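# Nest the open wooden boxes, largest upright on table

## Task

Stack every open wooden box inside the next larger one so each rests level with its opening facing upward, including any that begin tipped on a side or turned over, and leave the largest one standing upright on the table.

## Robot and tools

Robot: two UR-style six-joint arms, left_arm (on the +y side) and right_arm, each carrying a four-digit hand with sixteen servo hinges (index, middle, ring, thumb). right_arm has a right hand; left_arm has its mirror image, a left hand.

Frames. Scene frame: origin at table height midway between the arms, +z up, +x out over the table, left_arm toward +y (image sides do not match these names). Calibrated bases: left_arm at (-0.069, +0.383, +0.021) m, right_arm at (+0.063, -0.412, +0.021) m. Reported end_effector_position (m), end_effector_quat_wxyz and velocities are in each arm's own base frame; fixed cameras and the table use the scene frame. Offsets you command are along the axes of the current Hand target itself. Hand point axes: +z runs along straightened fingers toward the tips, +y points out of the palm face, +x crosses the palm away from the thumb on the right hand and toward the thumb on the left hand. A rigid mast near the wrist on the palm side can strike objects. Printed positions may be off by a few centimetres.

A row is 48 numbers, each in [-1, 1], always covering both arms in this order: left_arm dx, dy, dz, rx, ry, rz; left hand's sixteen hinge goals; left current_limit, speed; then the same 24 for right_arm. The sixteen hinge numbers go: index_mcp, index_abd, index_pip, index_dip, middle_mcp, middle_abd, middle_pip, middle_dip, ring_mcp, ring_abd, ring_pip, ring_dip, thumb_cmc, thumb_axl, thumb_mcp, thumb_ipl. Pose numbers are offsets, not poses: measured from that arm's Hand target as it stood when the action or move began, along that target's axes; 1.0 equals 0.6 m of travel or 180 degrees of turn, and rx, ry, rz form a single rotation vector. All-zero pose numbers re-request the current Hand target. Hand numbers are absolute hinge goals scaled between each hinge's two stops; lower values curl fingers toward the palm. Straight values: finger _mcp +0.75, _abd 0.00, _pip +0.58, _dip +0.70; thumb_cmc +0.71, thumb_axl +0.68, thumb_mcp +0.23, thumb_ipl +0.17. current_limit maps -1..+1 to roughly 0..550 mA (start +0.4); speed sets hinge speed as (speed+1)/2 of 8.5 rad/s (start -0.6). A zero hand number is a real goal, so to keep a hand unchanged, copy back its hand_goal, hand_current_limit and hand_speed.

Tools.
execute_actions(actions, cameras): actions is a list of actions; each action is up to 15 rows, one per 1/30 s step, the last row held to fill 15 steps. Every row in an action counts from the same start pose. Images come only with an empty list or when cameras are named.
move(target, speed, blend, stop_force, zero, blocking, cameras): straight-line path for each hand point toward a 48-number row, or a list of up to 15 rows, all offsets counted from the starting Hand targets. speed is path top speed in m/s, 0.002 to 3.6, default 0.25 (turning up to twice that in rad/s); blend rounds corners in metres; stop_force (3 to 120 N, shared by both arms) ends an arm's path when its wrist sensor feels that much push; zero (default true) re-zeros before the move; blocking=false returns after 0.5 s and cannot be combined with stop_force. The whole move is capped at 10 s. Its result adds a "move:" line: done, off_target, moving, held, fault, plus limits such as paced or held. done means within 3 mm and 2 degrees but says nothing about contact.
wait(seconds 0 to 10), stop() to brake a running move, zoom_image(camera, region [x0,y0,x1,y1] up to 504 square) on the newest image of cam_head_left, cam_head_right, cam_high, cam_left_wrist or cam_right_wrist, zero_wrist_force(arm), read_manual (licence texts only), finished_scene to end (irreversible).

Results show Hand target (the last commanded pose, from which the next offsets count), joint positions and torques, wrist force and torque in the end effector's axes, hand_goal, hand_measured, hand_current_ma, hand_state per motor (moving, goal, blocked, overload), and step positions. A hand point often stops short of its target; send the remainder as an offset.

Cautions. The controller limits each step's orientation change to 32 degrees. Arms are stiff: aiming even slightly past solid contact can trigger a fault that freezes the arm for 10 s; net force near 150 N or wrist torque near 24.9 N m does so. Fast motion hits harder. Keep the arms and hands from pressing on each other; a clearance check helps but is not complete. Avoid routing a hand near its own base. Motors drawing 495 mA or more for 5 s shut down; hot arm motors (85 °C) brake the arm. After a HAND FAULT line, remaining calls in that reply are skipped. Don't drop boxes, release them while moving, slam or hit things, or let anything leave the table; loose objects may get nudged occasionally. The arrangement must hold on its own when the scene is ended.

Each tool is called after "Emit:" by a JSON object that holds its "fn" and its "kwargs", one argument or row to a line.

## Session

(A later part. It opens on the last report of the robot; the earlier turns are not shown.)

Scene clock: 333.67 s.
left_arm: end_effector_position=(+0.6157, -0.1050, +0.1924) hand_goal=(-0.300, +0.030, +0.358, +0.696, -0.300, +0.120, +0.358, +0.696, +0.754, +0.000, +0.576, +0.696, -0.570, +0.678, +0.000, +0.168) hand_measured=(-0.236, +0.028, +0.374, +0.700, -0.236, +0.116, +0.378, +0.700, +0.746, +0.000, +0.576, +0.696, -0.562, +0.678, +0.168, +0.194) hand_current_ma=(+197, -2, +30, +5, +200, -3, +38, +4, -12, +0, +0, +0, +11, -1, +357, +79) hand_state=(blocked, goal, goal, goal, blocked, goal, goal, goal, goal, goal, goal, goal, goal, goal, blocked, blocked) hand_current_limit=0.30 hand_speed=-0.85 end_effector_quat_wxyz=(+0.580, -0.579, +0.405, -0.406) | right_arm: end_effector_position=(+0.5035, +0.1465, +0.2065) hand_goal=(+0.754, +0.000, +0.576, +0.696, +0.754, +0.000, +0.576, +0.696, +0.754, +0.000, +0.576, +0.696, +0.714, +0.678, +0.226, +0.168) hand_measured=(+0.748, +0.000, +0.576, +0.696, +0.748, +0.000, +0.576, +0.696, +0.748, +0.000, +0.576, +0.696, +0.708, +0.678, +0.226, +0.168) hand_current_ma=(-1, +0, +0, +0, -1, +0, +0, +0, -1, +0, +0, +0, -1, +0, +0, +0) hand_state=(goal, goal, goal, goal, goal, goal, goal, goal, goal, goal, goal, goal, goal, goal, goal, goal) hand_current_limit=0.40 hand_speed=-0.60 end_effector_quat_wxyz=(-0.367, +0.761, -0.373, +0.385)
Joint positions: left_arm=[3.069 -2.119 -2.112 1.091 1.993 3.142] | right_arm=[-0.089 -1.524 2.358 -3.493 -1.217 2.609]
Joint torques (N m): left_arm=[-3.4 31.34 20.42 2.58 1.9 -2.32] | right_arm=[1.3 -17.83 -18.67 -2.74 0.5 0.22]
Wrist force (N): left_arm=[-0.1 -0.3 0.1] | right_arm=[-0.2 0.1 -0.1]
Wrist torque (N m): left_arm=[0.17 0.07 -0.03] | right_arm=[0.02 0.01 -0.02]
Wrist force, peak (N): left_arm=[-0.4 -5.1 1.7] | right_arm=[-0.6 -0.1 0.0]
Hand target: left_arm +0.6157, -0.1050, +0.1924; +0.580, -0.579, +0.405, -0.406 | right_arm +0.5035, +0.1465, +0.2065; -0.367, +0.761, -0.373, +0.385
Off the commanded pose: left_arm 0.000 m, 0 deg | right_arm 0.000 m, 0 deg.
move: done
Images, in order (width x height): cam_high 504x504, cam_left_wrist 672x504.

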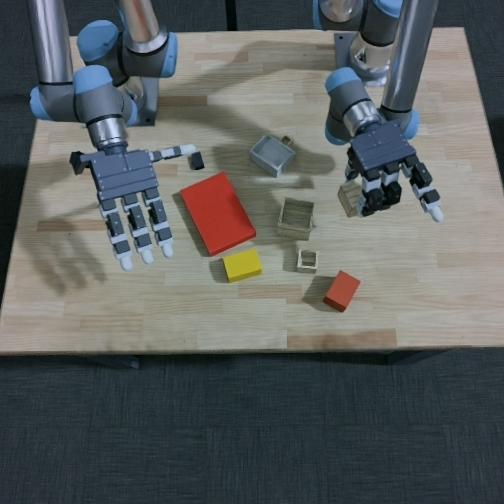

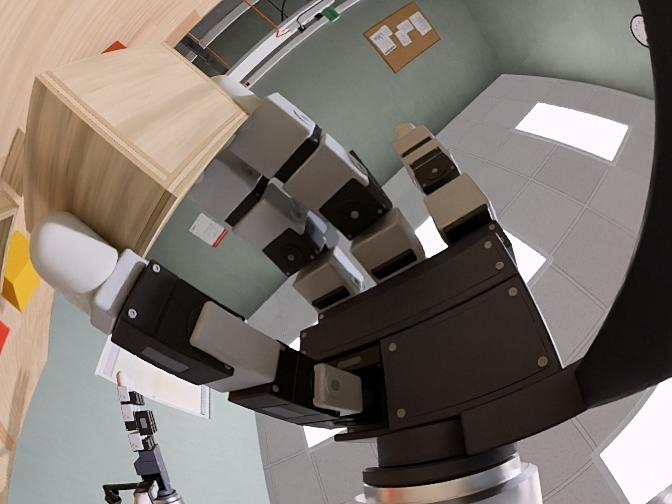

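Emit:
{"fn": "move", "kwargs": {
  "target": [-0.1528,0.0223,-0.0982,0.0868,0.0878,0.4944,-0.30,0.03,0.358,0.696,-0.30,0.12,0.358,0.696,0.754,0,0.576,0.696,-0.571,0.678,0.0,0.168,0.3,-0.85,0,0,0,0,0,0,0.754,0,0.576,0.696,0.754,0,0.576,0.696,0.754,0,0.576,0.696,0.714,0.678,0.226,0.168,0.4,-0.6],
  "speed": 0.25,
  "cameras": ["all"]
}}

Scene clock: 338.50 s.
left_arm: end_effector_position=(+0.6144, -0.1039, +0.1924) hand_goal=(-0.300, +0.030, +0.358, +0.696, -0.300, +0.120, +0.358, +0.696, +0.754, +0.000, +0.576, +0.696, -0.570, +0.678, +0.000, +0.168) hand_measured=(-0.238, +0.028, +0.374, +0.700, -0.236, +0.116, +0.378, +0.700, +0.746, +0.000, +0.576, +0.696, -0.562, +0.678, +0.168, +0.194) hand_current_ma=(+195, -2, +30, +5, +197, -4, +38, +4, -12, +0, +0, +0, +12, -1, +357, +81) hand_state=(blocked, goal, goal, goal, blocked, goal, goal, goal, goal, goal, goal, goal, goal, goal, blocked, blocked) hand_current_limit=0.30 hand_speed=-0.85 end_effector_quat_wxyz=(+0.585, -0.572, +0.412, -0.401) | right_arm: end_effector_position=(+0.5035, +0.1465, +0.2065) hand_goal=(+0.754, +0.000, +0.576, +0.696, +0.754, +0.000, +0.576, +0.696, +0.754, +0.000, +0.576, +0.696, +0.714, +0.678, +0.226, +0.168) hand_measured=(+0.748, +0.000, +0.576, +0.696, +0.748, +0.000, +0.576, +0.696, +0.748, +0.000, +0.576, +0.696, +0.708, +0.678, +0.226, +0.168) hand_current_ma=(-1, +0, +0, +0, -1, +0, +0, +0, -1, +0, +0, +0, -1, +0, +0, +0) hand_state=(goal, goal, goal, goal, goal, goal, goal, goal, goal, goal, goal, goal, goal, goal, goal, goal) hand_current_limit=0.40 hand_speed=-0.60 end_effector_quat_wxyz=(-0.367, +0.761, -0.373, +0.385)
Joint positions: left_arm=[3.068 -2.12 -2.114 1.098 1.989 3.168] | right_arm=[-0.089 -1.524 2.358 -3.493 -1.217 2.609]
Joint torques (N m): left_arm=[-3.6 31.52 14.41 -0.48 0.17 -2.3] | right_arm=[1.61 -17.86 -18.5 -2.89 0.35 0.1]
Wrist force (N): left_arm=[-0.1 -0.1 0.7] | right_arm=[-0.1 0.0 0.0]
Wrist torque (N m): left_arm=[0.15 0.09 0.10] | right_arm=[0.01 0.01 -0.01]
Wrist force, peak (N): left_arm=[0.2 -0.4 1.0] | right_arm=[-0.6 0.1 -0.2]
Hand target: left_arm +0.6144, -0.1038, +0.1924; +0.585, -0.572, +0.412, -0.401 (not the last commanded pose) | right_arm +0.5035, +0.1465, +0.2065; -0.367, +0.761, -0.373, +0.385
Off the commanded pose: left_arm 0.108 m, 90 deg | right_arm 0.000 m, 0 deg.
move: held (left_arm; a check stopped the path); limits=held
pose unreachable (left arm): on one or more control steps of this call, first in action 0 (counted from 0), this arm could not follow its commanded pose, so it was not sent that pose on those steps. It may still have moved: this result reports where it is.
cause: moving toward the commanded pose would bring two parts of the arm too close to each other (joints 4 (wrist 1) to 6 (wrist 3) lie between them).

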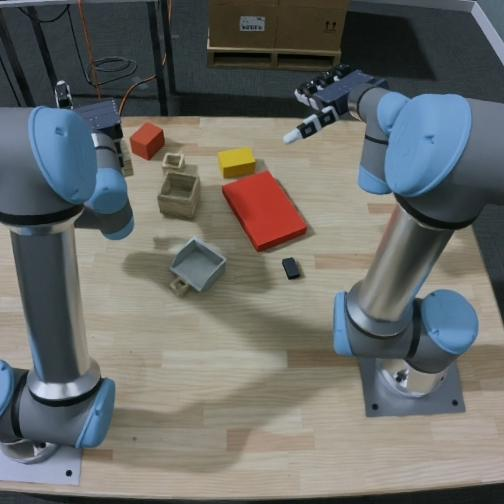

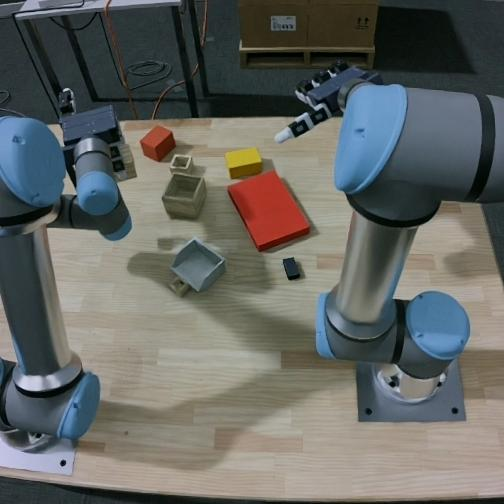

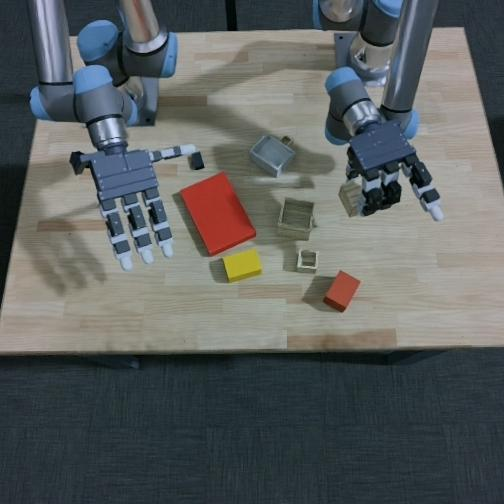

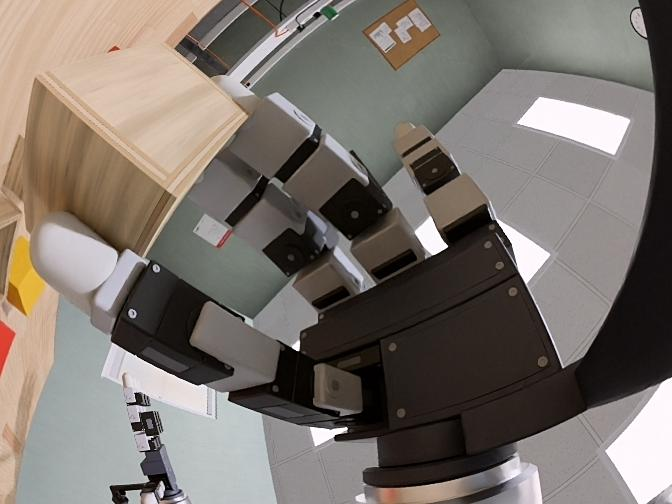

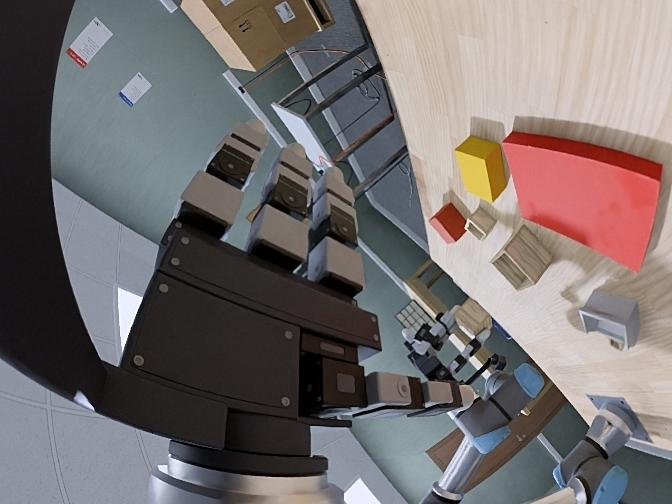

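Emit:
{"fn": "move", "kwargs": {
  "target": [-0.0325,-0.2275,-0.0693,-0.4367,-0.2994,-0.3076,-0.30,0.03,0.358,0.696,-0.30,0.12,0.358,0.696,0.754,0,-0.299,-0.174,-0.571,0.678,0.0,0.168,0.3,-0.85,0,0,0,0,0,0,0.754,0,0.576,0.696,0.754,0,0.576,0.696,0.754,0,0.576,0.696,0.714,0.678,0.226,0.168,0.4,-0.6],
  "speed": 0.25,
  "cameras": ["all"]
}}

Scene clock: 456.20 s.
left_arm: end_effector_position=(+0.5692, -0.1028, +0.3291) hand_goal=(-0.300, +0.030, +0.358, +0.696, -0.300, +0.120, +0.358, +0.696, +0.754, +0.000, -0.298, -0.174, -0.570, +0.678, +0.000, +0.168) hand_measured=(-0.238, +0.028, +0.376, +0.700, -0.236, +0.116, +0.378, +0.700, +0.752, +0.000, -0.294, -0.170, -0.562, +0.678, +0.168, +0.194) hand_current_ma=(+195, -2, +35, +5, +197, -4, +41, +5, -1, +0, +4, +4, +13, -1, +357, +81) hand_state=(blocked, goal, goal, goal, blocked, goal, blocked, goal, goal, goal, goal, goal, goal, goal, blocked, blocked) hand_current_limit=0.30 hand_speed=-0.85 end_effector_quat_wxyz=(+0.000, +1.000, +0.000, +0.000) | right_arm: end_effector_position=(+0.5035, +0.1465, +0.2065) hand_goal=(+0.754, +0.000, +0.576, +0.696, +0.754, +0.000, +0.576, +0.696, +0.754, +0.000, +0.576, +0.696, +0.714, +0.678, +0.226, +0.168) hand_measured=(+0.748, +0.000, +0.576, +0.696, +0.748, +0.000, +0.576, +0.696, +0.748, +0.000, +0.576, +0.696, +0.708, +0.678, +0.226, +0.168) hand_current_ma=(-1, +0, +0, +0, -1, +0, +0, +0, -1, +0, +0, +0, -1, +0, +0, +0) hand_state=(goal, goal, goal, goal, goal, goal, goal, goal, goal, goal, goal, goal, goal, goal, goal, goal) hand_current_limit=0.40 hand_speed=-0.60 end_effector_quat_wxyz=(-0.367, +0.761, -0.373, +0.385)
Joint positions: left_arm=[3.355 -1.664 -1.546 -1.503 1.571 1.784] | right_arm=[-0.089 -1.524 2.358 -3.493 -1.217 2.609]
Joint torques (N m): left_arm=[-8.56 41.02 17.17 1.54 -0.32 2.41] | right_arm=[2 -16.96 -18.24 -2.89 0.4 0.14]
Wrist force (N): left_arm=[-0.1 0.0 0.9] | right_arm=[-0.1 0.0 -0.2]
Wrist torque (N m): left_arm=[0.16 0.04 -0.10] | right_arm=[0.03 0.02 -0.02]
Wrist force, peak (N): left_arm=[-0.6 0.4 1.1] | right_arm=[-0.6 0.1 -0.3]
Hand target: left_arm +0.5691, -0.1029, +0.3291; +0.000, +1.000, +0.000, +0.000 | right_arm +0.5035, +0.1465, +0.2065; -0.367, +0.761, -0.373, +0.385
Off the commanded pose: left_arm 0.000 m, 0 deg | right_arm 0.000 m, 0 deg.
move: done

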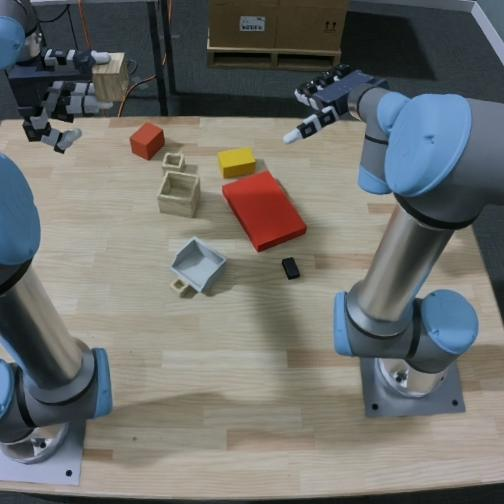

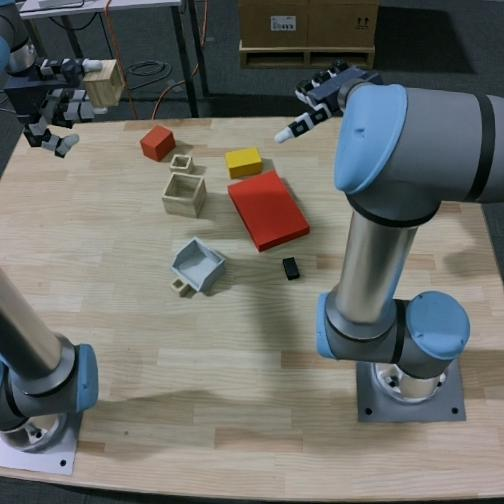

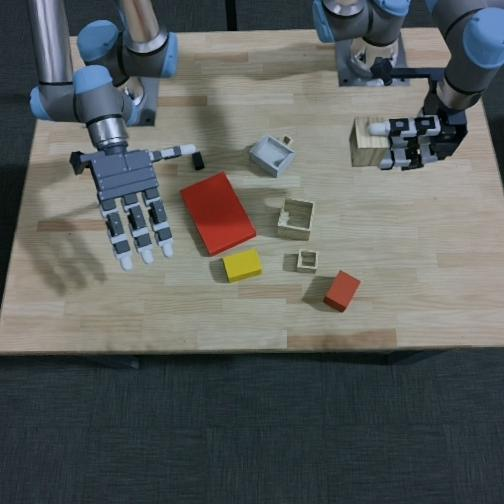

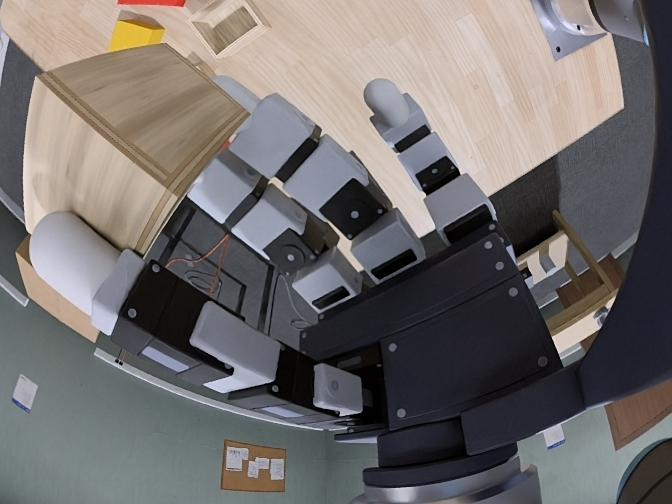

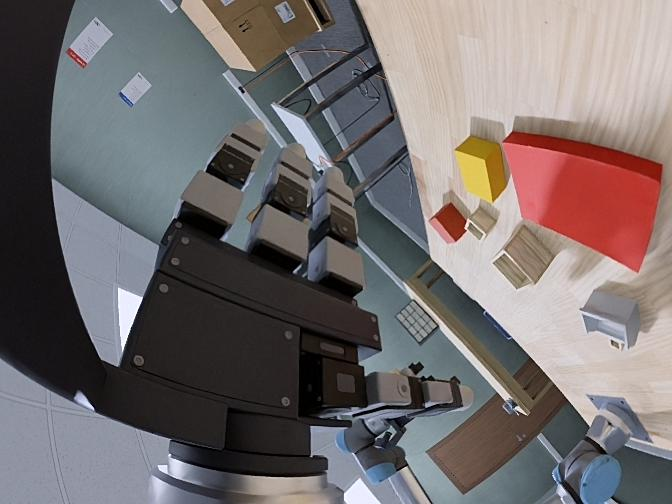

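Emit:
{"fn": "zoom_image", "kwargs": {
  "camera": "cam_high",
  "region": [330, 90, 480, 200]
}}

Emit:
{"fn": "zoom_image", "kwargs": {
  "camera": "cam_head_right",
  "region": [0, 20, 180, 170]
}}

Emit:
{"fn": "zoom_image", "kwargs": {
  "camera": "cam_right_wrist",
  "region": [320, 340, 480, 480]
}}

Scaled by 3.360 from the camera's 504x504 image, which has a finer 720x720 frame.

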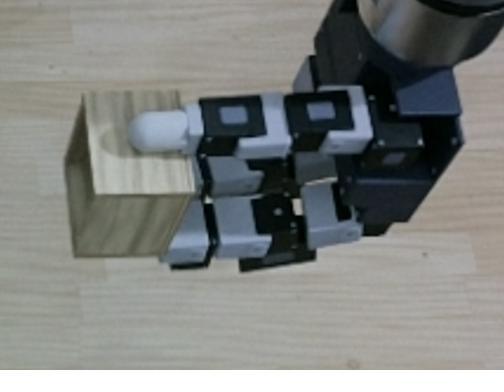

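Scaled by 2.800 from the camera's 504x504 image, which has a finer 720x720 frame.

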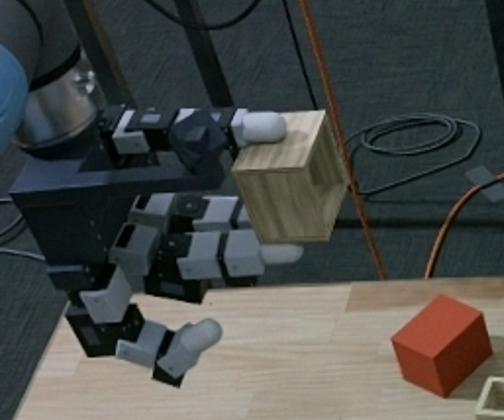

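Scaled by 3.150 from the camera's 672x504 image, which has a finer 960x720 frame.

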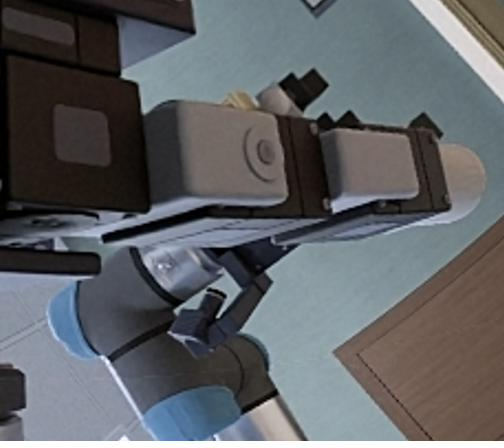

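Emit:
{"fn": "move", "kwargs": {
  "target": [-0.1525,0.2693,-0.1783,-0.2596,-0.4497,-0.2596,-0.30,0.03,0.358,0.696,-0.30,0.12,0.358,0.696,0.754,0,-0.299,-0.174,-0.571,0.678,0.0,0.168,0.3,-0.85,0,0,0,0,0,0,0.754,0,0.576,0.696,0.754,0,0.576,0.696,0.754,0,0.576,0.696,0.714,0.678,0.226,0.168,0.4,-0.6],
  "speed": 0.3,
  "cameras": ["all"]
}}

Scene clock: 475.50 s.
left_arm: end_effector_position=(+0.4776, -0.2646, +0.4361) hand_goal=(-0.300, +0.030, +0.358, +0.696, -0.300, +0.120, +0.358, +0.696, +0.754, +0.000, -0.298, -0.174, -0.570, +0.678, +0.000, +0.168) hand_measured=(-0.238, +0.032, +0.378, +0.700, -0.242, +0.120, +0.378, +0.700, +0.754, +0.000, -0.296, -0.172, -0.550, +0.678, +0.168, +0.194) hand_current_ma=(+195, +1, +37, +6, +177, +0, +41, +5, +0, +0, +3, +3, +41, +0, +358, +81) hand_state=(blocked, goal, goal, goal, blocked, goal, blocked, goal, goal, goal, goal, goal, blocked, goal, blocked, blocked) hand_current_limit=0.30 hand_speed=-0.85 end_effector_quat_wxyz=(+0.353, +0.612, +0.354, -0.613) | right_arm: end_effector_position=(+0.5035, +0.1465, +0.2065) hand_goal=(+0.754, +0.000, +0.576, +0.696, +0.754, +0.000, +0.576, +0.696, +0.754, +0.000, +0.576, +0.696, +0.714, +0.678, +0.226, +0.168) hand_measured=(+0.748, +0.000, +0.576, +0.696, +0.748, +0.000, +0.576, +0.696, +0.748, +0.000, +0.576, +0.696, +0.708, +0.678, +0.226, +0.168) hand_current_ma=(-1, +0, +0, +0, -1, +0, +0, +0, -1, +0, +0, +0, -1, +0, +0, +0) hand_state=(goal, goal, goal, goal, goal, goal, goal, goal, goal, goal, goal, goal, goal, goal, goal, goal) hand_current_limit=0.40 hand_speed=-0.60 end_effector_quat_wxyz=(-0.367, +0.761, -0.373, +0.385)
Joint positions: left_arm=[3.356 -1.833 -1.346 -3.105 0.739 1.57] | right_arm=[-0.089 -1.524 2.358 -3.493 -1.217 2.609]
Joint torques (N m): left_arm=[7.5 18.41 28.6 -2.95 0.14 -1.49] | right_arm=[1.67 -17.25 -18.25 -3.07 0.36 0.1]
Wrist force (N): left_arm=[-1.2 -0.1 2.0] | right_arm=[-0.4 0.2 -0.2]
Wrist torque (N m): left_arm=[0.11 0.31 -0.04] | right_arm=[0.05 0.04 -0.03]
Wrist force, peak (N): left_arm=[-1.3 0.0 2.7] | right_arm=[-0.6 0.0 -0.2]
Hand target: left_arm +0.4776, -0.2645, +0.4361; +0.353, +0.612, +0.354, -0.613 | right_arm +0.5035, +0.1465, +0.2065; -0.367, +0.761, -0.373, +0.385
Off the commanded pose: left_arm 0.000 m, 0 deg | right_arm 0.000 m, 0 deg.
move: done

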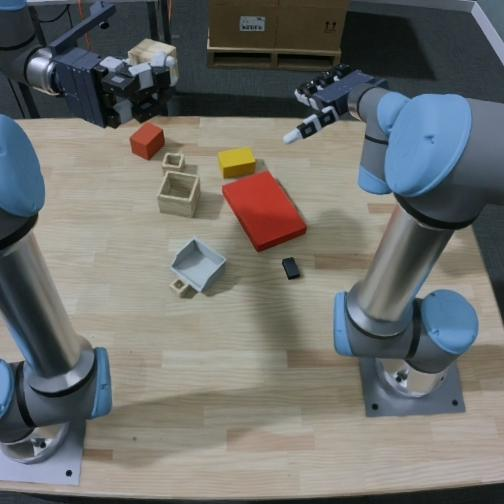

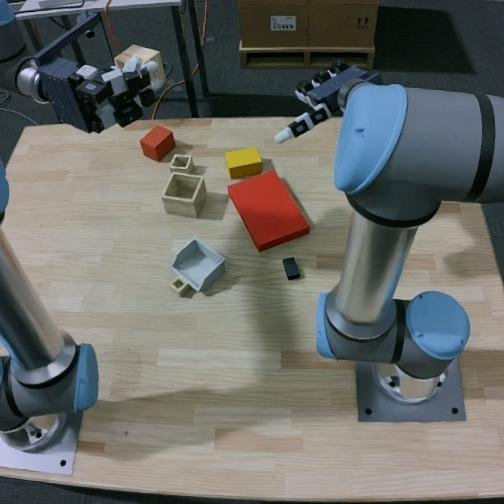

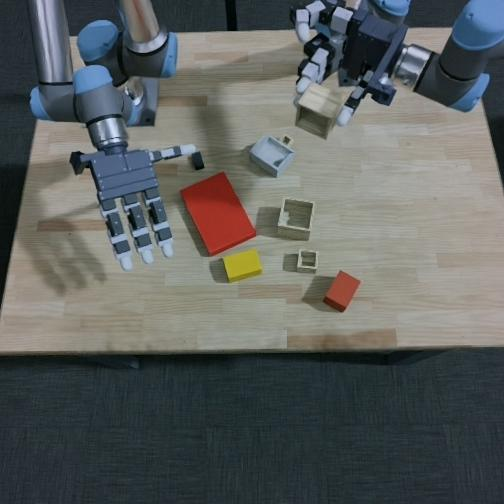

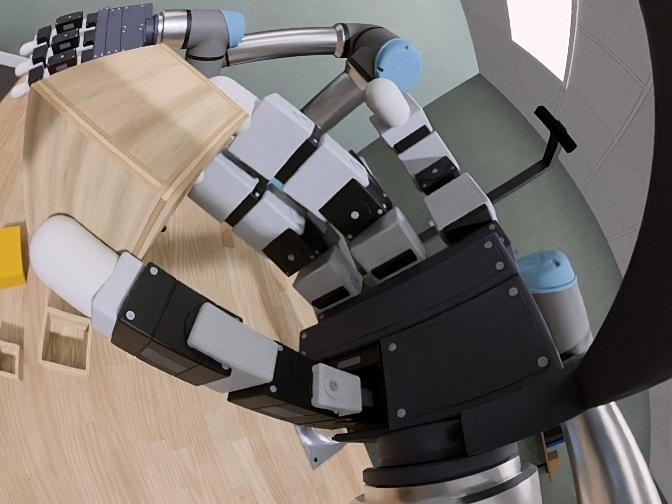

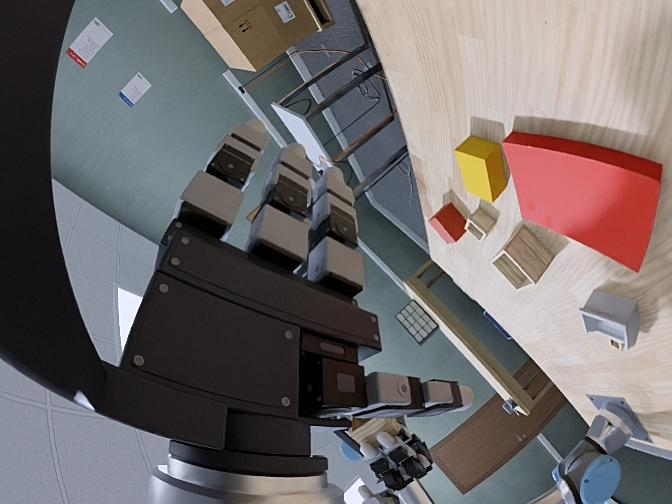

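Emit:
{"fn": "move", "kwargs": {
  "target": [0.345,0.0793,-0.4558,-0.5,0,0,-0.30,0.03,0.358,0.696,-0.30,0.12,0.358,0.696,0.754,0,-0.299,-0.174,-0.571,0.678,0.0,0.168,0.3,-0.85,0,0,0,0,0,0,0.754,0,0.576,0.696,0.754,0,0.576,0.696,0.754,0,0.576,0.696,0.714,0.678,0.226,0.168,0.4,-0.6],
  "speed": 0.3,
  "cameras": ["all"]
}}

Scene clock: 484.60 s.
left_arm: end_effector_position=(+0.6554, -0.0516, +0.2289) hand_goal=(-0.300, +0.030, +0.358, +0.696, -0.300, +0.120, +0.358, +0.696, +0.754, +0.000, -0.298, -0.174, -0.570, +0.678, +0.000, +0.168) hand_measured=(-0.238, +0.032, +0.378, +0.700, -0.242, +0.120, +0.378, +0.700, +0.754, +0.000, -0.296, -0.172, -0.550, +0.678, +0.168, +0.194) hand_current_ma=(+195, +1, +37, +6, +175, +0, +41, +5, +0, +0, +3, +3, +43, +0, +357, +81) hand_state=(blocked, goal, goal, goal, blocked, goal, blocked, goal, goal, goal, goal, goal, blocked, goal, blocked, blocked) hand_current_limit=0.30 hand_speed=-0.85 end_effector_quat_wxyz=(+0.683, +0.183, +0.683, -0.183) | right_arm: end_effector_position=(+0.5035, +0.1465, +0.2065) hand_goal=(+0.754, +0.000, +0.576, +0.696, +0.754, +0.000, +0.576, +0.696, +0.754, +0.000, +0.576, +0.696, +0.714, +0.678, +0.226, +0.168) hand_measured=(+0.748, +0.000, +0.576, +0.696, +0.748, +0.000, +0.576, +0.696, +0.748, +0.000, +0.576, +0.696, +0.708, +0.678, +0.226, +0.168) hand_current_ma=(-1, +0, +0, +0, -1, +0, +0, +0, -1, +0, +0, +0, -1, +0, +0, +0) hand_state=(goal, goal, goal, goal, goal, goal, goal, goal, goal, goal, goal, goal, goal, goal, goal, goal) hand_current_limit=0.40 hand_speed=-0.60 end_effector_quat_wxyz=(-0.367, +0.761, -0.373, +0.385)
Joint positions: left_arm=[3.444 -1.746 -2.02 -2.519 -0.744 1.571] | right_arm=[-0.089 -1.524 2.358 -3.493 -1.217 2.609]
Joint torques (N m): left_arm=[10.23 38.6 21.63 -0.11 -2.22 -0.71] | right_arm=[2.2 -16.81 -18.6 -3.01 0.26 0.1]
Wrist force (N): left_arm=[-1.5 0.0 1.7] | right_arm=[-0.3 0.1 0.0]
Wrist torque (N m): left_arm=[0.14 0.36 -0.05] | right_arm=[0.00 0.02 -0.03]
Wrist force, peak (N): left_arm=[-2.0 0.4 2.9] | right_arm=[-0.6 -0.2 -0.4]
Hand target: left_arm +0.6554, -0.0514, +0.2290; +0.683, +0.183, +0.683, -0.183 | right_arm +0.5035, +0.1465, +0.2065; -0.367, +0.761, -0.373, +0.385
Off the commanded pose: left_arm 0.000 m, 0 deg | right_arm 0.000 m, 0 deg.
move: done

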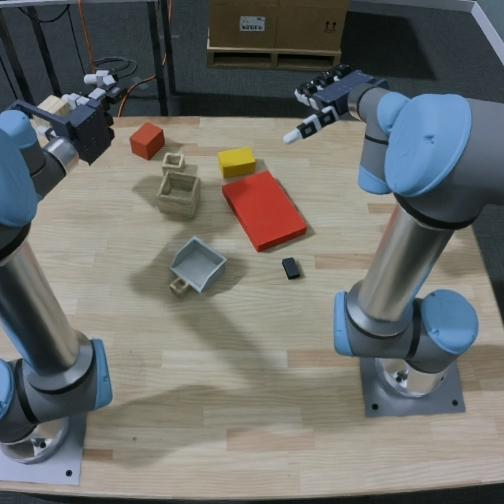

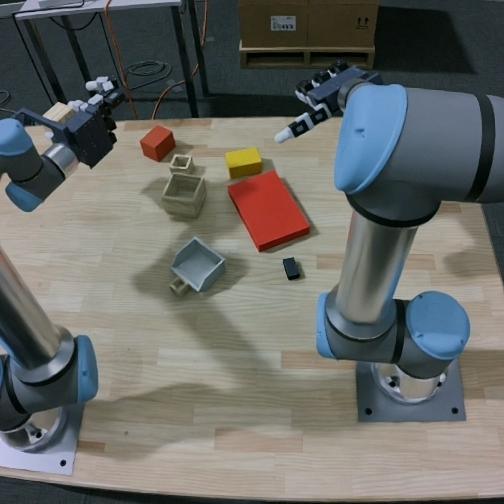

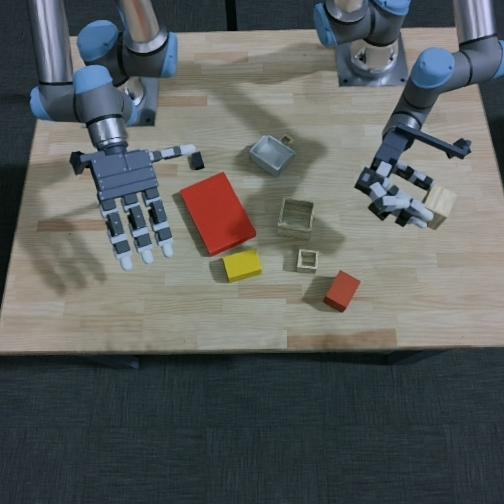

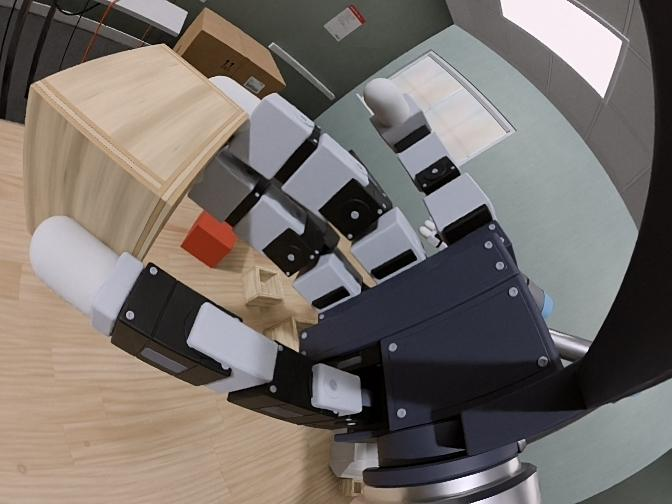

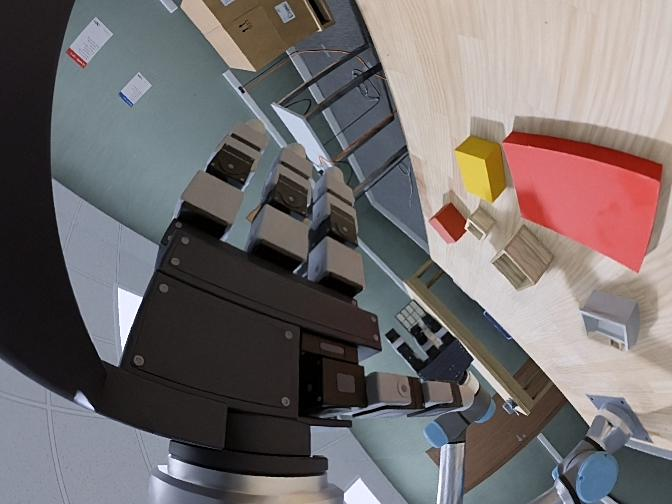

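Emit:
{"fn": "move", "kwargs": {
  "target": [
    [0.2667,0,0,0,0,0,-0.30,0.03,0.358,0.696,-0.30,0.12,0.358,0.696,0.754,0,-0.299,-0.174,-0.571,0.678,0.0,0.168,0.3,-0.85,0,0,0,0,0,0,0.754,0,0.576,0.696,0.754,0,0.576,0.696,0.754,0,0.576,0.696,0.714,0.678,0.226,0.168,0.4,-0.6],
    [0.3367,0,0,0,0,0,-0.30,0.03,0.358,0.696,-0.30,0.12,0.358,0.696,0.754,0,-0.299,-0.174,-0.571,0.678,0.0,0.168,0.3,-0.85,0,0,0,0,0,0,0.754,0,0.576,0.696,0.754,0,0.576,0.696,0.754,0,0.576,0.696,0.714,0.678,0.226,0.168,0.4,-0.6]
  ],
  "speed": [0.15,0.03],
  "stop_force": 5,
  "cameras": ["cam_left_wrist","cam_high","cam_head_right"]
}}

Scene clock: 494.17 s.
left_arm: end_effector_position=(+0.6552, -0.0514, +0.0270) hand_goal=(-0.300, +0.030, +0.358, +0.696, -0.300, +0.120, +0.358, +0.696, +0.754, +0.000, -0.298, -0.174, -0.570, +0.678, +0.000, +0.168) hand_measured=(-0.238, +0.032, +0.378, +0.700, -0.242, +0.120, +0.384, +0.700, +0.754, +0.000, -0.296, -0.172, -0.558, +0.678, +0.168, +0.194) hand_current_ma=(+190, +1, +37, +6, +174, +0, +53, +6, +0, +0, +3, +3, +20, +0, +358, +83) hand_state=(blocked, goal, goal, goal, blocked, goal, blocked, goal, goal, goal, goal, goal, goal, goal, blocked, blocked) hand_current_limit=0.30 hand_speed=-0.85 end_effector_quat_wxyz=(+0.683, +0.183, +0.683, -0.183) | right_arm: end_effector_position=(+0.5035, +0.1465, +0.2065) hand_goal=(+0.754, +0.000, +0.576, +0.696, +0.754, +0.000, +0.576, +0.696, +0.754, +0.000, +0.576, +0.696, +0.714, +0.678, +0.226, +0.168) hand_measured=(+0.748, +0.000, +0.576, +0.696, +0.748, +0.000, +0.576, +0.696, +0.748, +0.000, +0.576, +0.696, +0.708, +0.678, +0.226, +0.168) hand_current_ma=(-1, +0, +0, +0, -1, +0, +0, +0, -1, +0, +0, +0, -1, +0, +0, +0) hand_state=(goal, goal, goal, goal, goal, goal, goal, goal, goal, goal, goal, goal, goal, goal, goal, goal) hand_current_limit=0.40 hand_speed=-0.60 end_effector_quat_wxyz=(-0.367, +0.761, -0.373, +0.385)
Joint positions: left_arm=[3.445 -2.176 -2.143 -1.965 -0.744 1.572] | right_arm=[-0.089 -1.524 2.358 -3.493 -1.217 2.609]
Joint torques (N m): left_arm=[-3.74 48.33 18.34 -0.64 0.87 -2.1] | right_arm=[2.03 -16.75 -17.83 -3.11 0.24 0.08]
Wrist force (N): left_arm=[-2.1 0.3 1.6] | right_arm=[-0.2 -0.2 -0.2]
Wrist torque (N m): left_arm=[0.16 0.41 -0.03] | right_arm=[-0.01 0.02 -0.02]
Wrist force, peak (N): left_arm=[-3.0 -0.1 2.4] | right_arm=[-0.5 0.2 -0.3]
Hand target: left_arm +0.6552, -0.0514, +0.0270; +0.683, +0.183, +0.683, -0.183 | right_arm +0.5035, +0.1465, +0.2065; -0.367, +0.761, -0.373, +0.385
Off the commanded pose: left_arm 0.000 m, 0 deg | right_arm 0.000 m, 0 deg.
move: done
Images, in order (width x height): cam_head_right 504x504, cam_high 504x504, cam_left_wrist 672x504.

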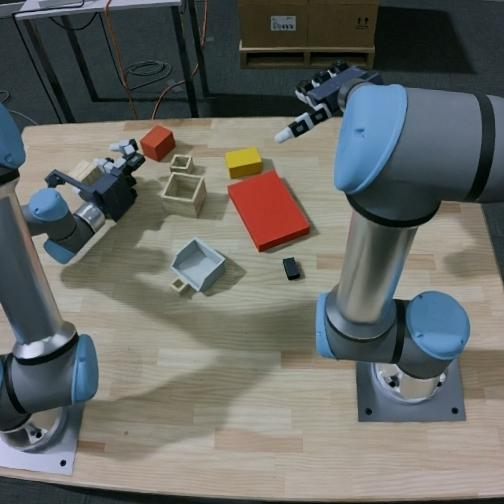

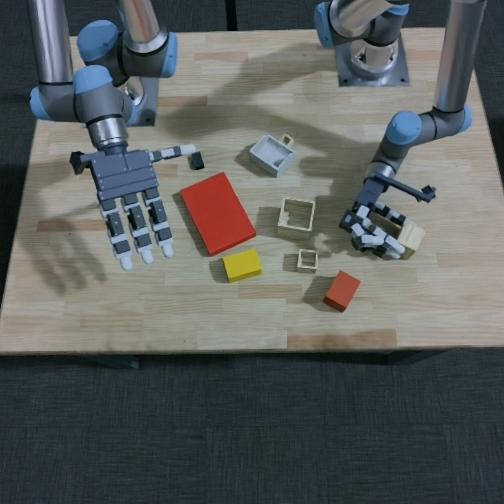

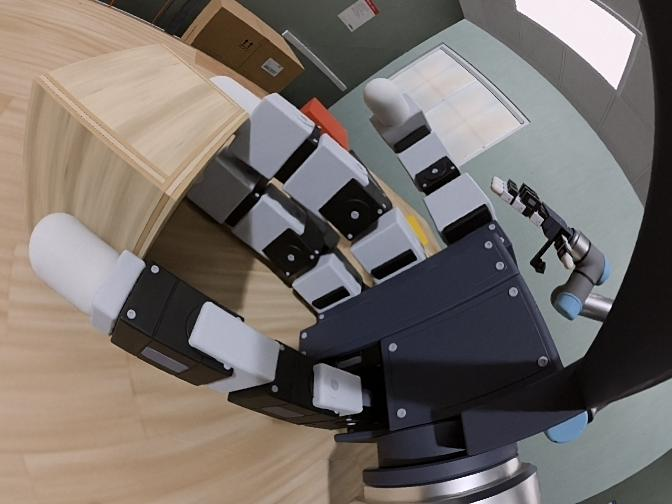

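Emit:
{"fn": "move", "kwargs": {
  "target": [0.005,0,0,0,0,0,-0.30,0.03,0.358,0.696,-0.30,0.12,0.358,0.696,0.754,0,-0.299,-0.174,-0.571,0.678,0.0,0.168,0.3,-0.85,0,0,0,0,0,0,0.754,0,0.576,0.696,0.754,0,0.576,0.696,0.754,0,0.576,0.696,0.714,0.678,0.226,0.168,0.4,-0.6],
  "speed": 0.02,
  "stop_force": 5
}}

Scene clock: 498.93 s.
left_arm: end_effector_position=(+0.6552, -0.0514, +0.0239) hand_goal=(-0.300, +0.030, +0.358, +0.696, -0.300, +0.120, +0.358, +0.696, +0.754, +0.000, -0.298, -0.174, -0.570, +0.678, +0.000, +0.168) hand_measured=(-0.238, +0.024, +0.378, +0.700, -0.242, +0.110, +0.384, +0.702, +0.754, +0.000, -0.296, -0.172, -0.574, +0.678, +0.168, +0.194) hand_current_ma=(+189, -7, +37, +6, +174, -14, +53, +6, +0, +0, +3, +3, -5, +0, +358, +83) hand_state=(blocked, goal, goal, goal, blocked, goal, blocked, goal, goal, goal, goal, goal, goal, goal, blocked, blocked) hand_current_limit=0.30 hand_speed=-0.85 end_effector_quat_wxyz=(+0.683, +0.183, +0.683, -0.183) | right_arm: end_effector_position=(+0.5035, +0.1465, +0.2065) hand_goal=(+0.754, +0.000, +0.576, +0.696, +0.754, +0.000, +0.576, +0.696, +0.754, +0.000, +0.576, +0.696, +0.714, +0.678, +0.226, +0.168) hand_measured=(+0.748, +0.000, +0.576, +0.696, +0.748, +0.000, +0.576, +0.696, +0.748, +0.000, +0.576, +0.696, +0.708, +0.678, +0.226, +0.168) hand_current_ma=(-1, +0, +0, +0, -1, +0, +0, +0, -1, +0, +0, +0, -1, +0, +0, +0) hand_state=(goal, goal, goal, goal, goal, goal, goal, goal, goal, goal, goal, goal, goal, goal, goal, goal) hand_current_limit=0.40 hand_speed=-0.60 end_effector_quat_wxyz=(-0.367, +0.761, -0.373, +0.385)
Joint positions: left_arm=[3.445 -2.184 -2.143 -1.958 -0.744 1.572] | right_arm=[-0.089 -1.524 2.358 -3.493 -1.217 2.609]
Joint torques (N m): left_arm=[5.39 42.91 15.08 -1.62 1.92 -1.61] | right_arm=[2.32 -16.74 -18.1 -3.2 0.23 0.12]
Wrist force (N): left_arm=[-4.9 0.9 2.3] | right_arm=[-0.4 -0.1 -0.1]
Wrist torque (N m): left_arm=[0.15 0.47 0.11] | right_arm=[0.00 0.04 -0.03]
Wrist force, peak (N): left_arm=[-5.3 0.9 2.4] | right_arm=[-0.7 0.0 0.0]
Hand target: left_arm +0.6552, -0.0514, +0.0240; +0.683, +0.183, +0.683, -0.183 | right_arm +0.5035, +0.1465, +0.2065; -0.367, +0.761, -0.373, +0.385
Off the commanded pose: left_arm 0.000 m, 0 deg | right_arm 0.000 m, 0 deg.
move: done

Emit:
{"fn": "move", "kwargs": {
  "target": [
    [0,0,0,0,0,0,-0.0685,0.03,0.358,0.696,-0.0685,0.12,0.358,0.696,0.754,0,-0.299,-0.174,-0.571,0.678,0.281,0.168,0.3,-0.85,0,0,0,0,0,0,0.754,0,0.576,0.696,0.754,0,0.576,0.696,0.754,0,0.576,0.696,0.714,0.678,0.226,0.168,0.4,-0.6],
    [-0.25,0,0,0,0,0,-0.0685,0.03,0.358,0.696,-0.0685,0.12,0.358,0.696,0.754,0,-0.299,-0.174,-0.571,0.678,0.281,0.168,0.3,-0.85,0,0,0,0,0,0,0.754,0,0.576,0.696,0.754,0,0.576,0.696,0.754,0,0.576,0.696,0.714,0.678,0.226,0.168,0.4,-0.6]
  ],
  "speed": 0.15,
  "cameras": ["all"]
}}

Scene clock: 508.20 s.
left_arm: end_effector_position=(+0.6554, -0.0514, +0.1740) hand_goal=(-0.068, +0.030, +0.358, +0.696, -0.068, +0.120, +0.358, +0.696, +0.754, +0.000, -0.298, -0.174, -0.570, +0.678, +0.282, +0.168) hand_measured=(-0.070, +0.032, +0.360, +0.698, -0.070, +0.122, +0.362, +0.698, +0.754, +0.000, -0.296, -0.172, -0.562, +0.678, +0.280, +0.170) hand_current_ma=(-2, +2, +3, +3, -3, +2, +3, +3, +0, +0, +3, +3, +11, +0, -3, +3) hand_state=(goal, goal, goal, goal, goal, goal, goal, goal, goal, goal, goal, goal, goal, goal, goal, goal) hand_current_limit=0.30 hand_speed=-0.85 end_effector_quat_wxyz=(+0.683, +0.183, +0.683, -0.183) | right_arm: end_effector_position=(+0.5035, +0.1465, +0.2065) hand_goal=(+0.754, +0.000, +0.576, +0.696, +0.754, +0.000, +0.576, +0.696, +0.754, +0.000, +0.576, +0.696, +0.714, +0.678, +0.226, +0.168) hand_measured=(+0.748, +0.000, +0.576, +0.696, +0.748, +0.000, +0.576, +0.696, +0.748, +0.000, +0.576, +0.696, +0.708, +0.678, +0.226, +0.168) hand_current_ma=(-1, +0, +0, +0, -1, +0, +0, +0, -1, +0, +0, +0, -1, +0, +0, +0) hand_state=(goal, goal, goal, goal, goal, goal, goal, goal, goal, goal, goal, goal, goal, goal, goal, goal) hand_current_limit=0.40 hand_speed=-0.60 end_effector_quat_wxyz=(-0.367, +0.761, -0.373, +0.385)
Joint positions: left_arm=[3.445 -1.84 -2.08 -2.364 -0.744 1.572] | right_arm=[-0.089 -1.524 2.358 -3.493 -1.217 2.609]
Joint torques (N m): left_arm=[5.32 25.18 8.6 1.23 1.83 0.76] | right_arm=[2.63 -16.26 -18.33 -3.25 0.19 0.09]
Wrist force (N): left_arm=[-1.7 0.0 2.0] | right_arm=[-0.4 0.0 -0.1]
Wrist torque (N m): left_arm=[0.13 0.36 -0.16] | right_arm=[0.01 0.06 -0.05]
Wrist force, peak (N): left_arm=[-5.0 1.1 2.3] | right_arm=[-0.7 -0.2 -0.1]
Hand target: left_arm +0.6553, -0.0514, +0.1740; +0.683, +0.183, +0.683, -0.183 | right_arm +0.5035, +0.1465, +0.2065; -0.367, +0.761, -0.373, +0.385
Off the commanded pose: left_arm 0.000 m, 0 deg | right_arm 0.000 m, 0 deg.
move: done

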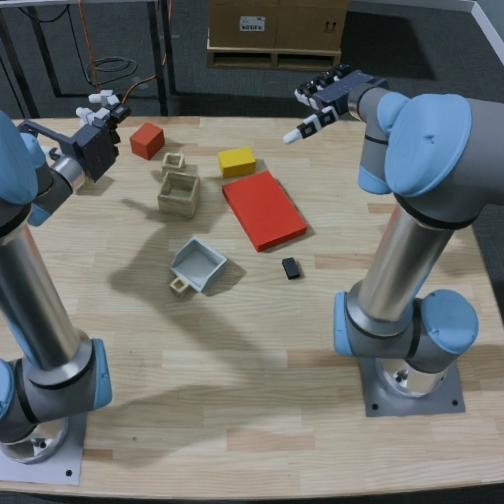

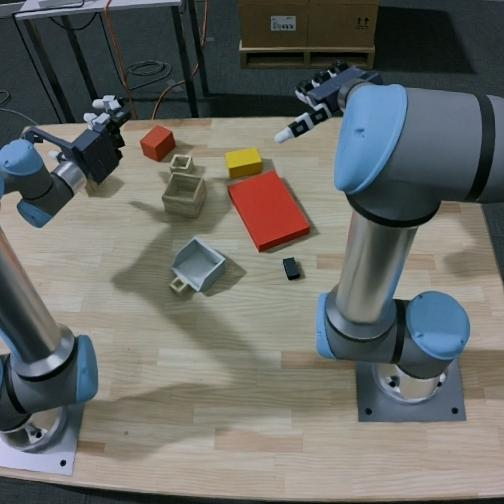

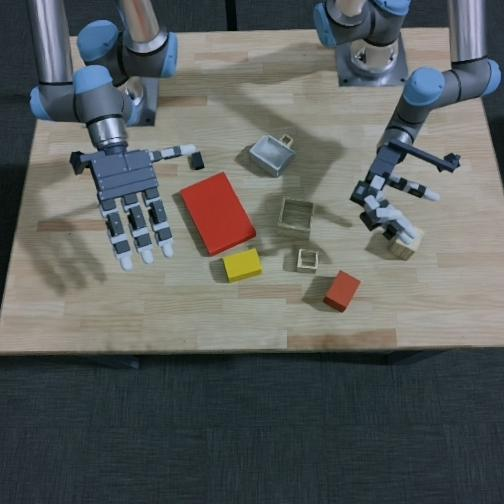

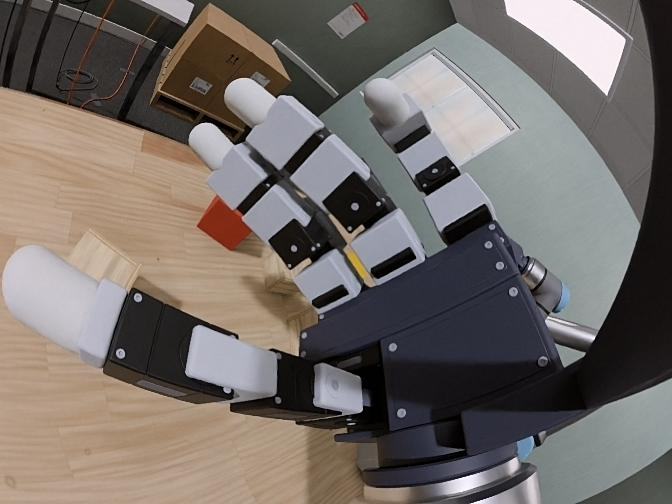

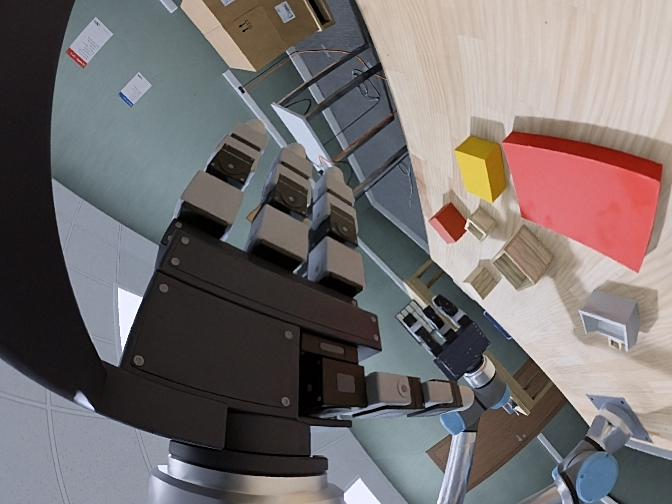

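Emit:
{"fn": "move", "kwargs": {
  "target": [0.075,0.1272,0,0,0,-0.5,-0.0685,0.083,0.358,0.696,-0.0685,0.22,0.358,0.696,0.754,0,-0.299,-0.174,-0.571,0.678,0.281,0.168,0.3,-0.85,0,0,0,0,0,0,0.754,0,0.576,0.696,0.754,0,0.576,0.696,0.754,0,0.576,0.696,0.714,0.678,0.226,0.168,0.4,-0.6],
  "speed": 0.3,
  "cameras": ["all"]
}}

Emit:
{"fn": "zoom_image", "kwargs": {
  "camera": "cam_high",
  "region": [320, 150, 470, 300]
}}

Emit:
{"fn": "zoom_image", "kwargs": {
  "camera": "cam_right_wrist",
  "region": [400, 200, 570, 370]
}}

Scene clock: 527.23 s.
left_arm: end_effector_position=(+0.6935, +0.0148, +0.1289) hand_goal=(-0.068, +0.084, +0.358, +0.696, -0.068, +0.220, +0.358, +0.696, +0.754, +0.000, -0.298, -0.174, -0.570, +0.678, +0.282, +0.168) hand_measured=(-0.070, +0.086, +0.360, +0.698, -0.072, +0.222, +0.360, +0.698, +0.748, +0.000, -0.296, -0.172, -0.568, +0.678, +0.280, +0.170) hand_current_ma=(-3, +1, +1, +3, -3, +1, +2, +3, -8, +0, +1, +3, +2, +0, -3, +3) hand_state=(goal, goal, goal, goal, goal, goal, goal, goal, goal, goal, goal, goal, goal, goal, goal, goal) hand_current_limit=0.30 hand_speed=-0.85 end_effector_quat_wxyz=(+0.353, -0.354, +0.613, -0.612) | right_arm: end_effector_position=(+0.5035, +0.1465, +0.2065) hand_goal=(+0.754, +0.000, +0.576, +0.696, +0.754, +0.000, +0.576, +0.696, +0.754, +0.000, +0.576, +0.696, +0.714, +0.678, +0.226, +0.168) hand_measured=(+0.748, +0.000, +0.576, +0.696, +0.748, +0.000, +0.576, +0.696, +0.748, +0.000, +0.576, +0.696, +0.708, +0.678, +0.226, +0.168) hand_current_ma=(-1, +0, +0, +0, -1, +0, +0, +0, -1, +0, +0, +0, -1, +0, +0, +0) hand_state=(goal, goal, goal, goal, goal, goal, goal, goal, goal, goal, goal, goal, goal, goal, goal, goal) hand_current_limit=0.40 hand_speed=-0.60 end_effector_quat_wxyz=(-0.367, +0.761, -0.373, +0.385)
Joint positions: left_arm=[3.684 -2.039 -1.724 -2.523 -0.505 0.002] | right_arm=[-0.089 -1.524 2.358 -3.493 -1.217 2.609]
Joint torques (N m): left_arm=[-9.89 52.51 13.9 -1.34 -2.56 -1.11] | right_arm=[2.8 -16.24 -17.53 -3.27 0.1 0.05]
Wrist force (N): left_arm=[0.2 -0.6 0.4] | right_arm=[-0.4 -0.1 -0.4]
Wrist torque (N m): left_arm=[0.16 0.06 -0.07] | right_arm=[0.02 0.06 -0.04]
Wrist force, peak (N): left_arm=[-2.2 -0.3 2.0] | right_arm=[-0.8 0.1 0.0]
Hand target: left_arm +0.6935, +0.0147, +0.1289; +0.353, -0.354, +0.613, -0.612 | right_arm +0.5035, +0.1465, +0.2065; -0.367, +0.761, -0.373, +0.385
Off the commanded pose: left_arm 0.000 m, 0 deg | right_arm 0.000 m, 0 deg.
move: done

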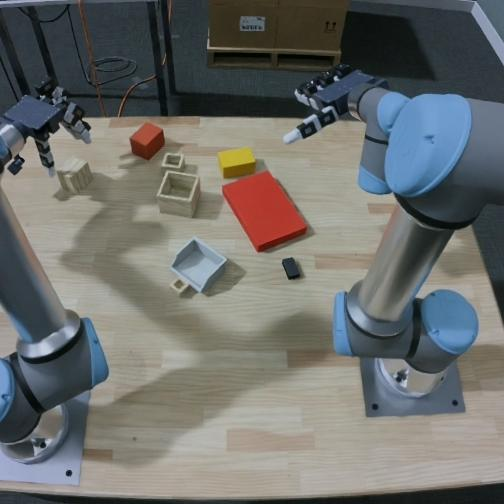

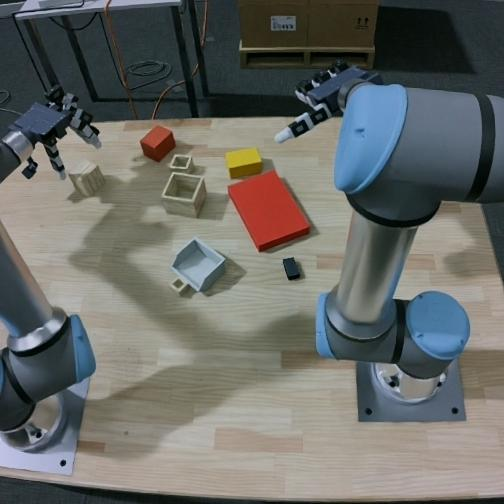

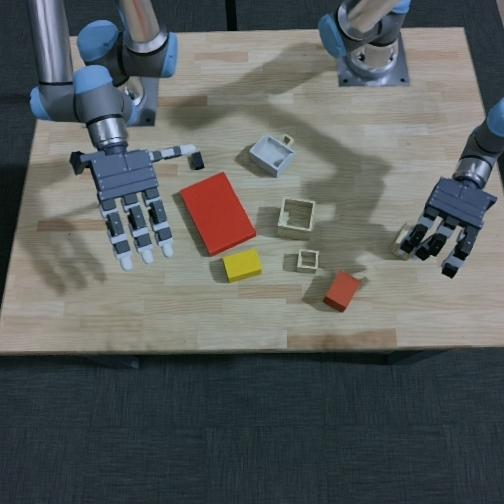

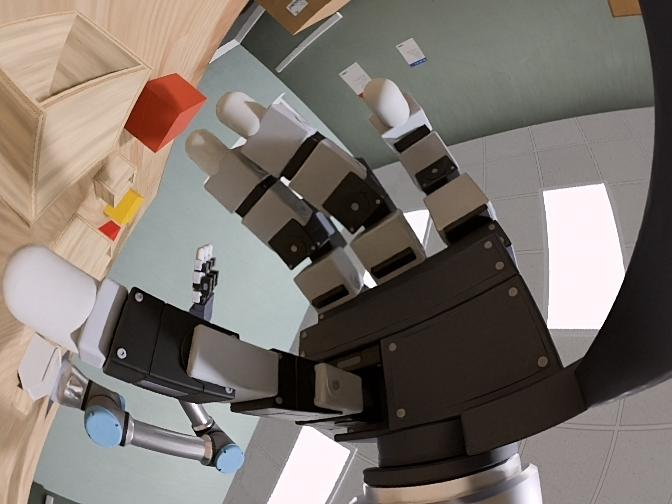

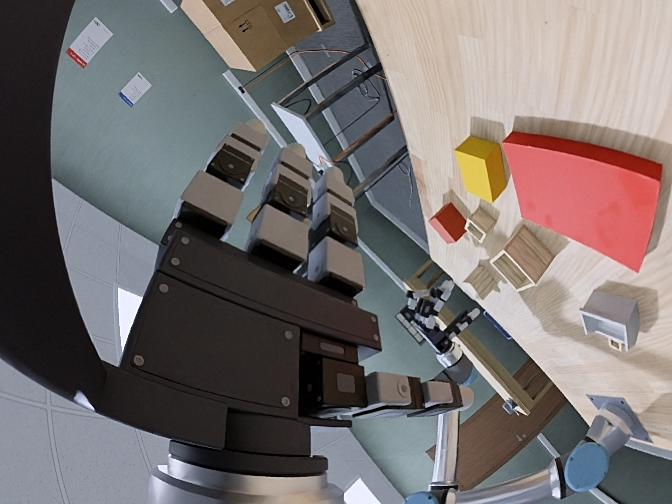

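Scaled by 3.360 from the camera's 504x504 image, which has a finer 720x720 frame.

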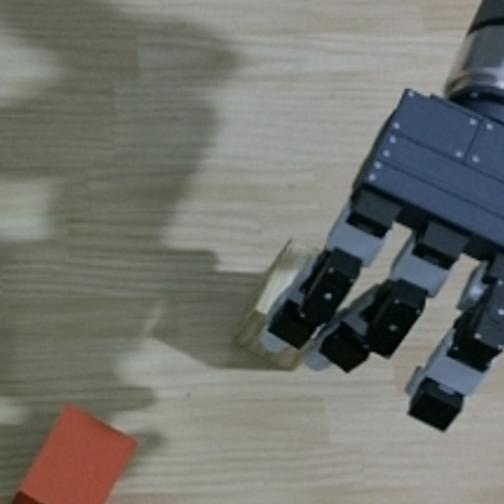

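Scaled by 2.965 from the camera's 672x504 image, which has a finer 960x720 frame.

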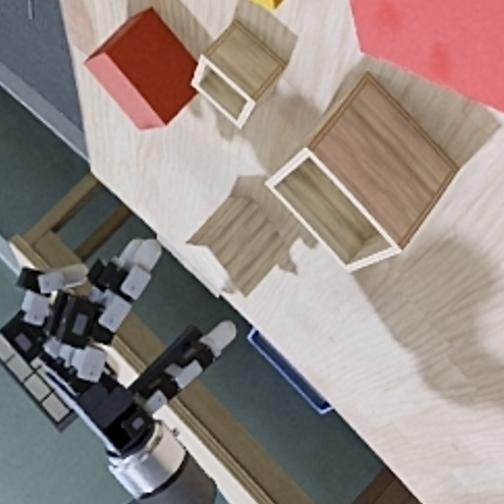

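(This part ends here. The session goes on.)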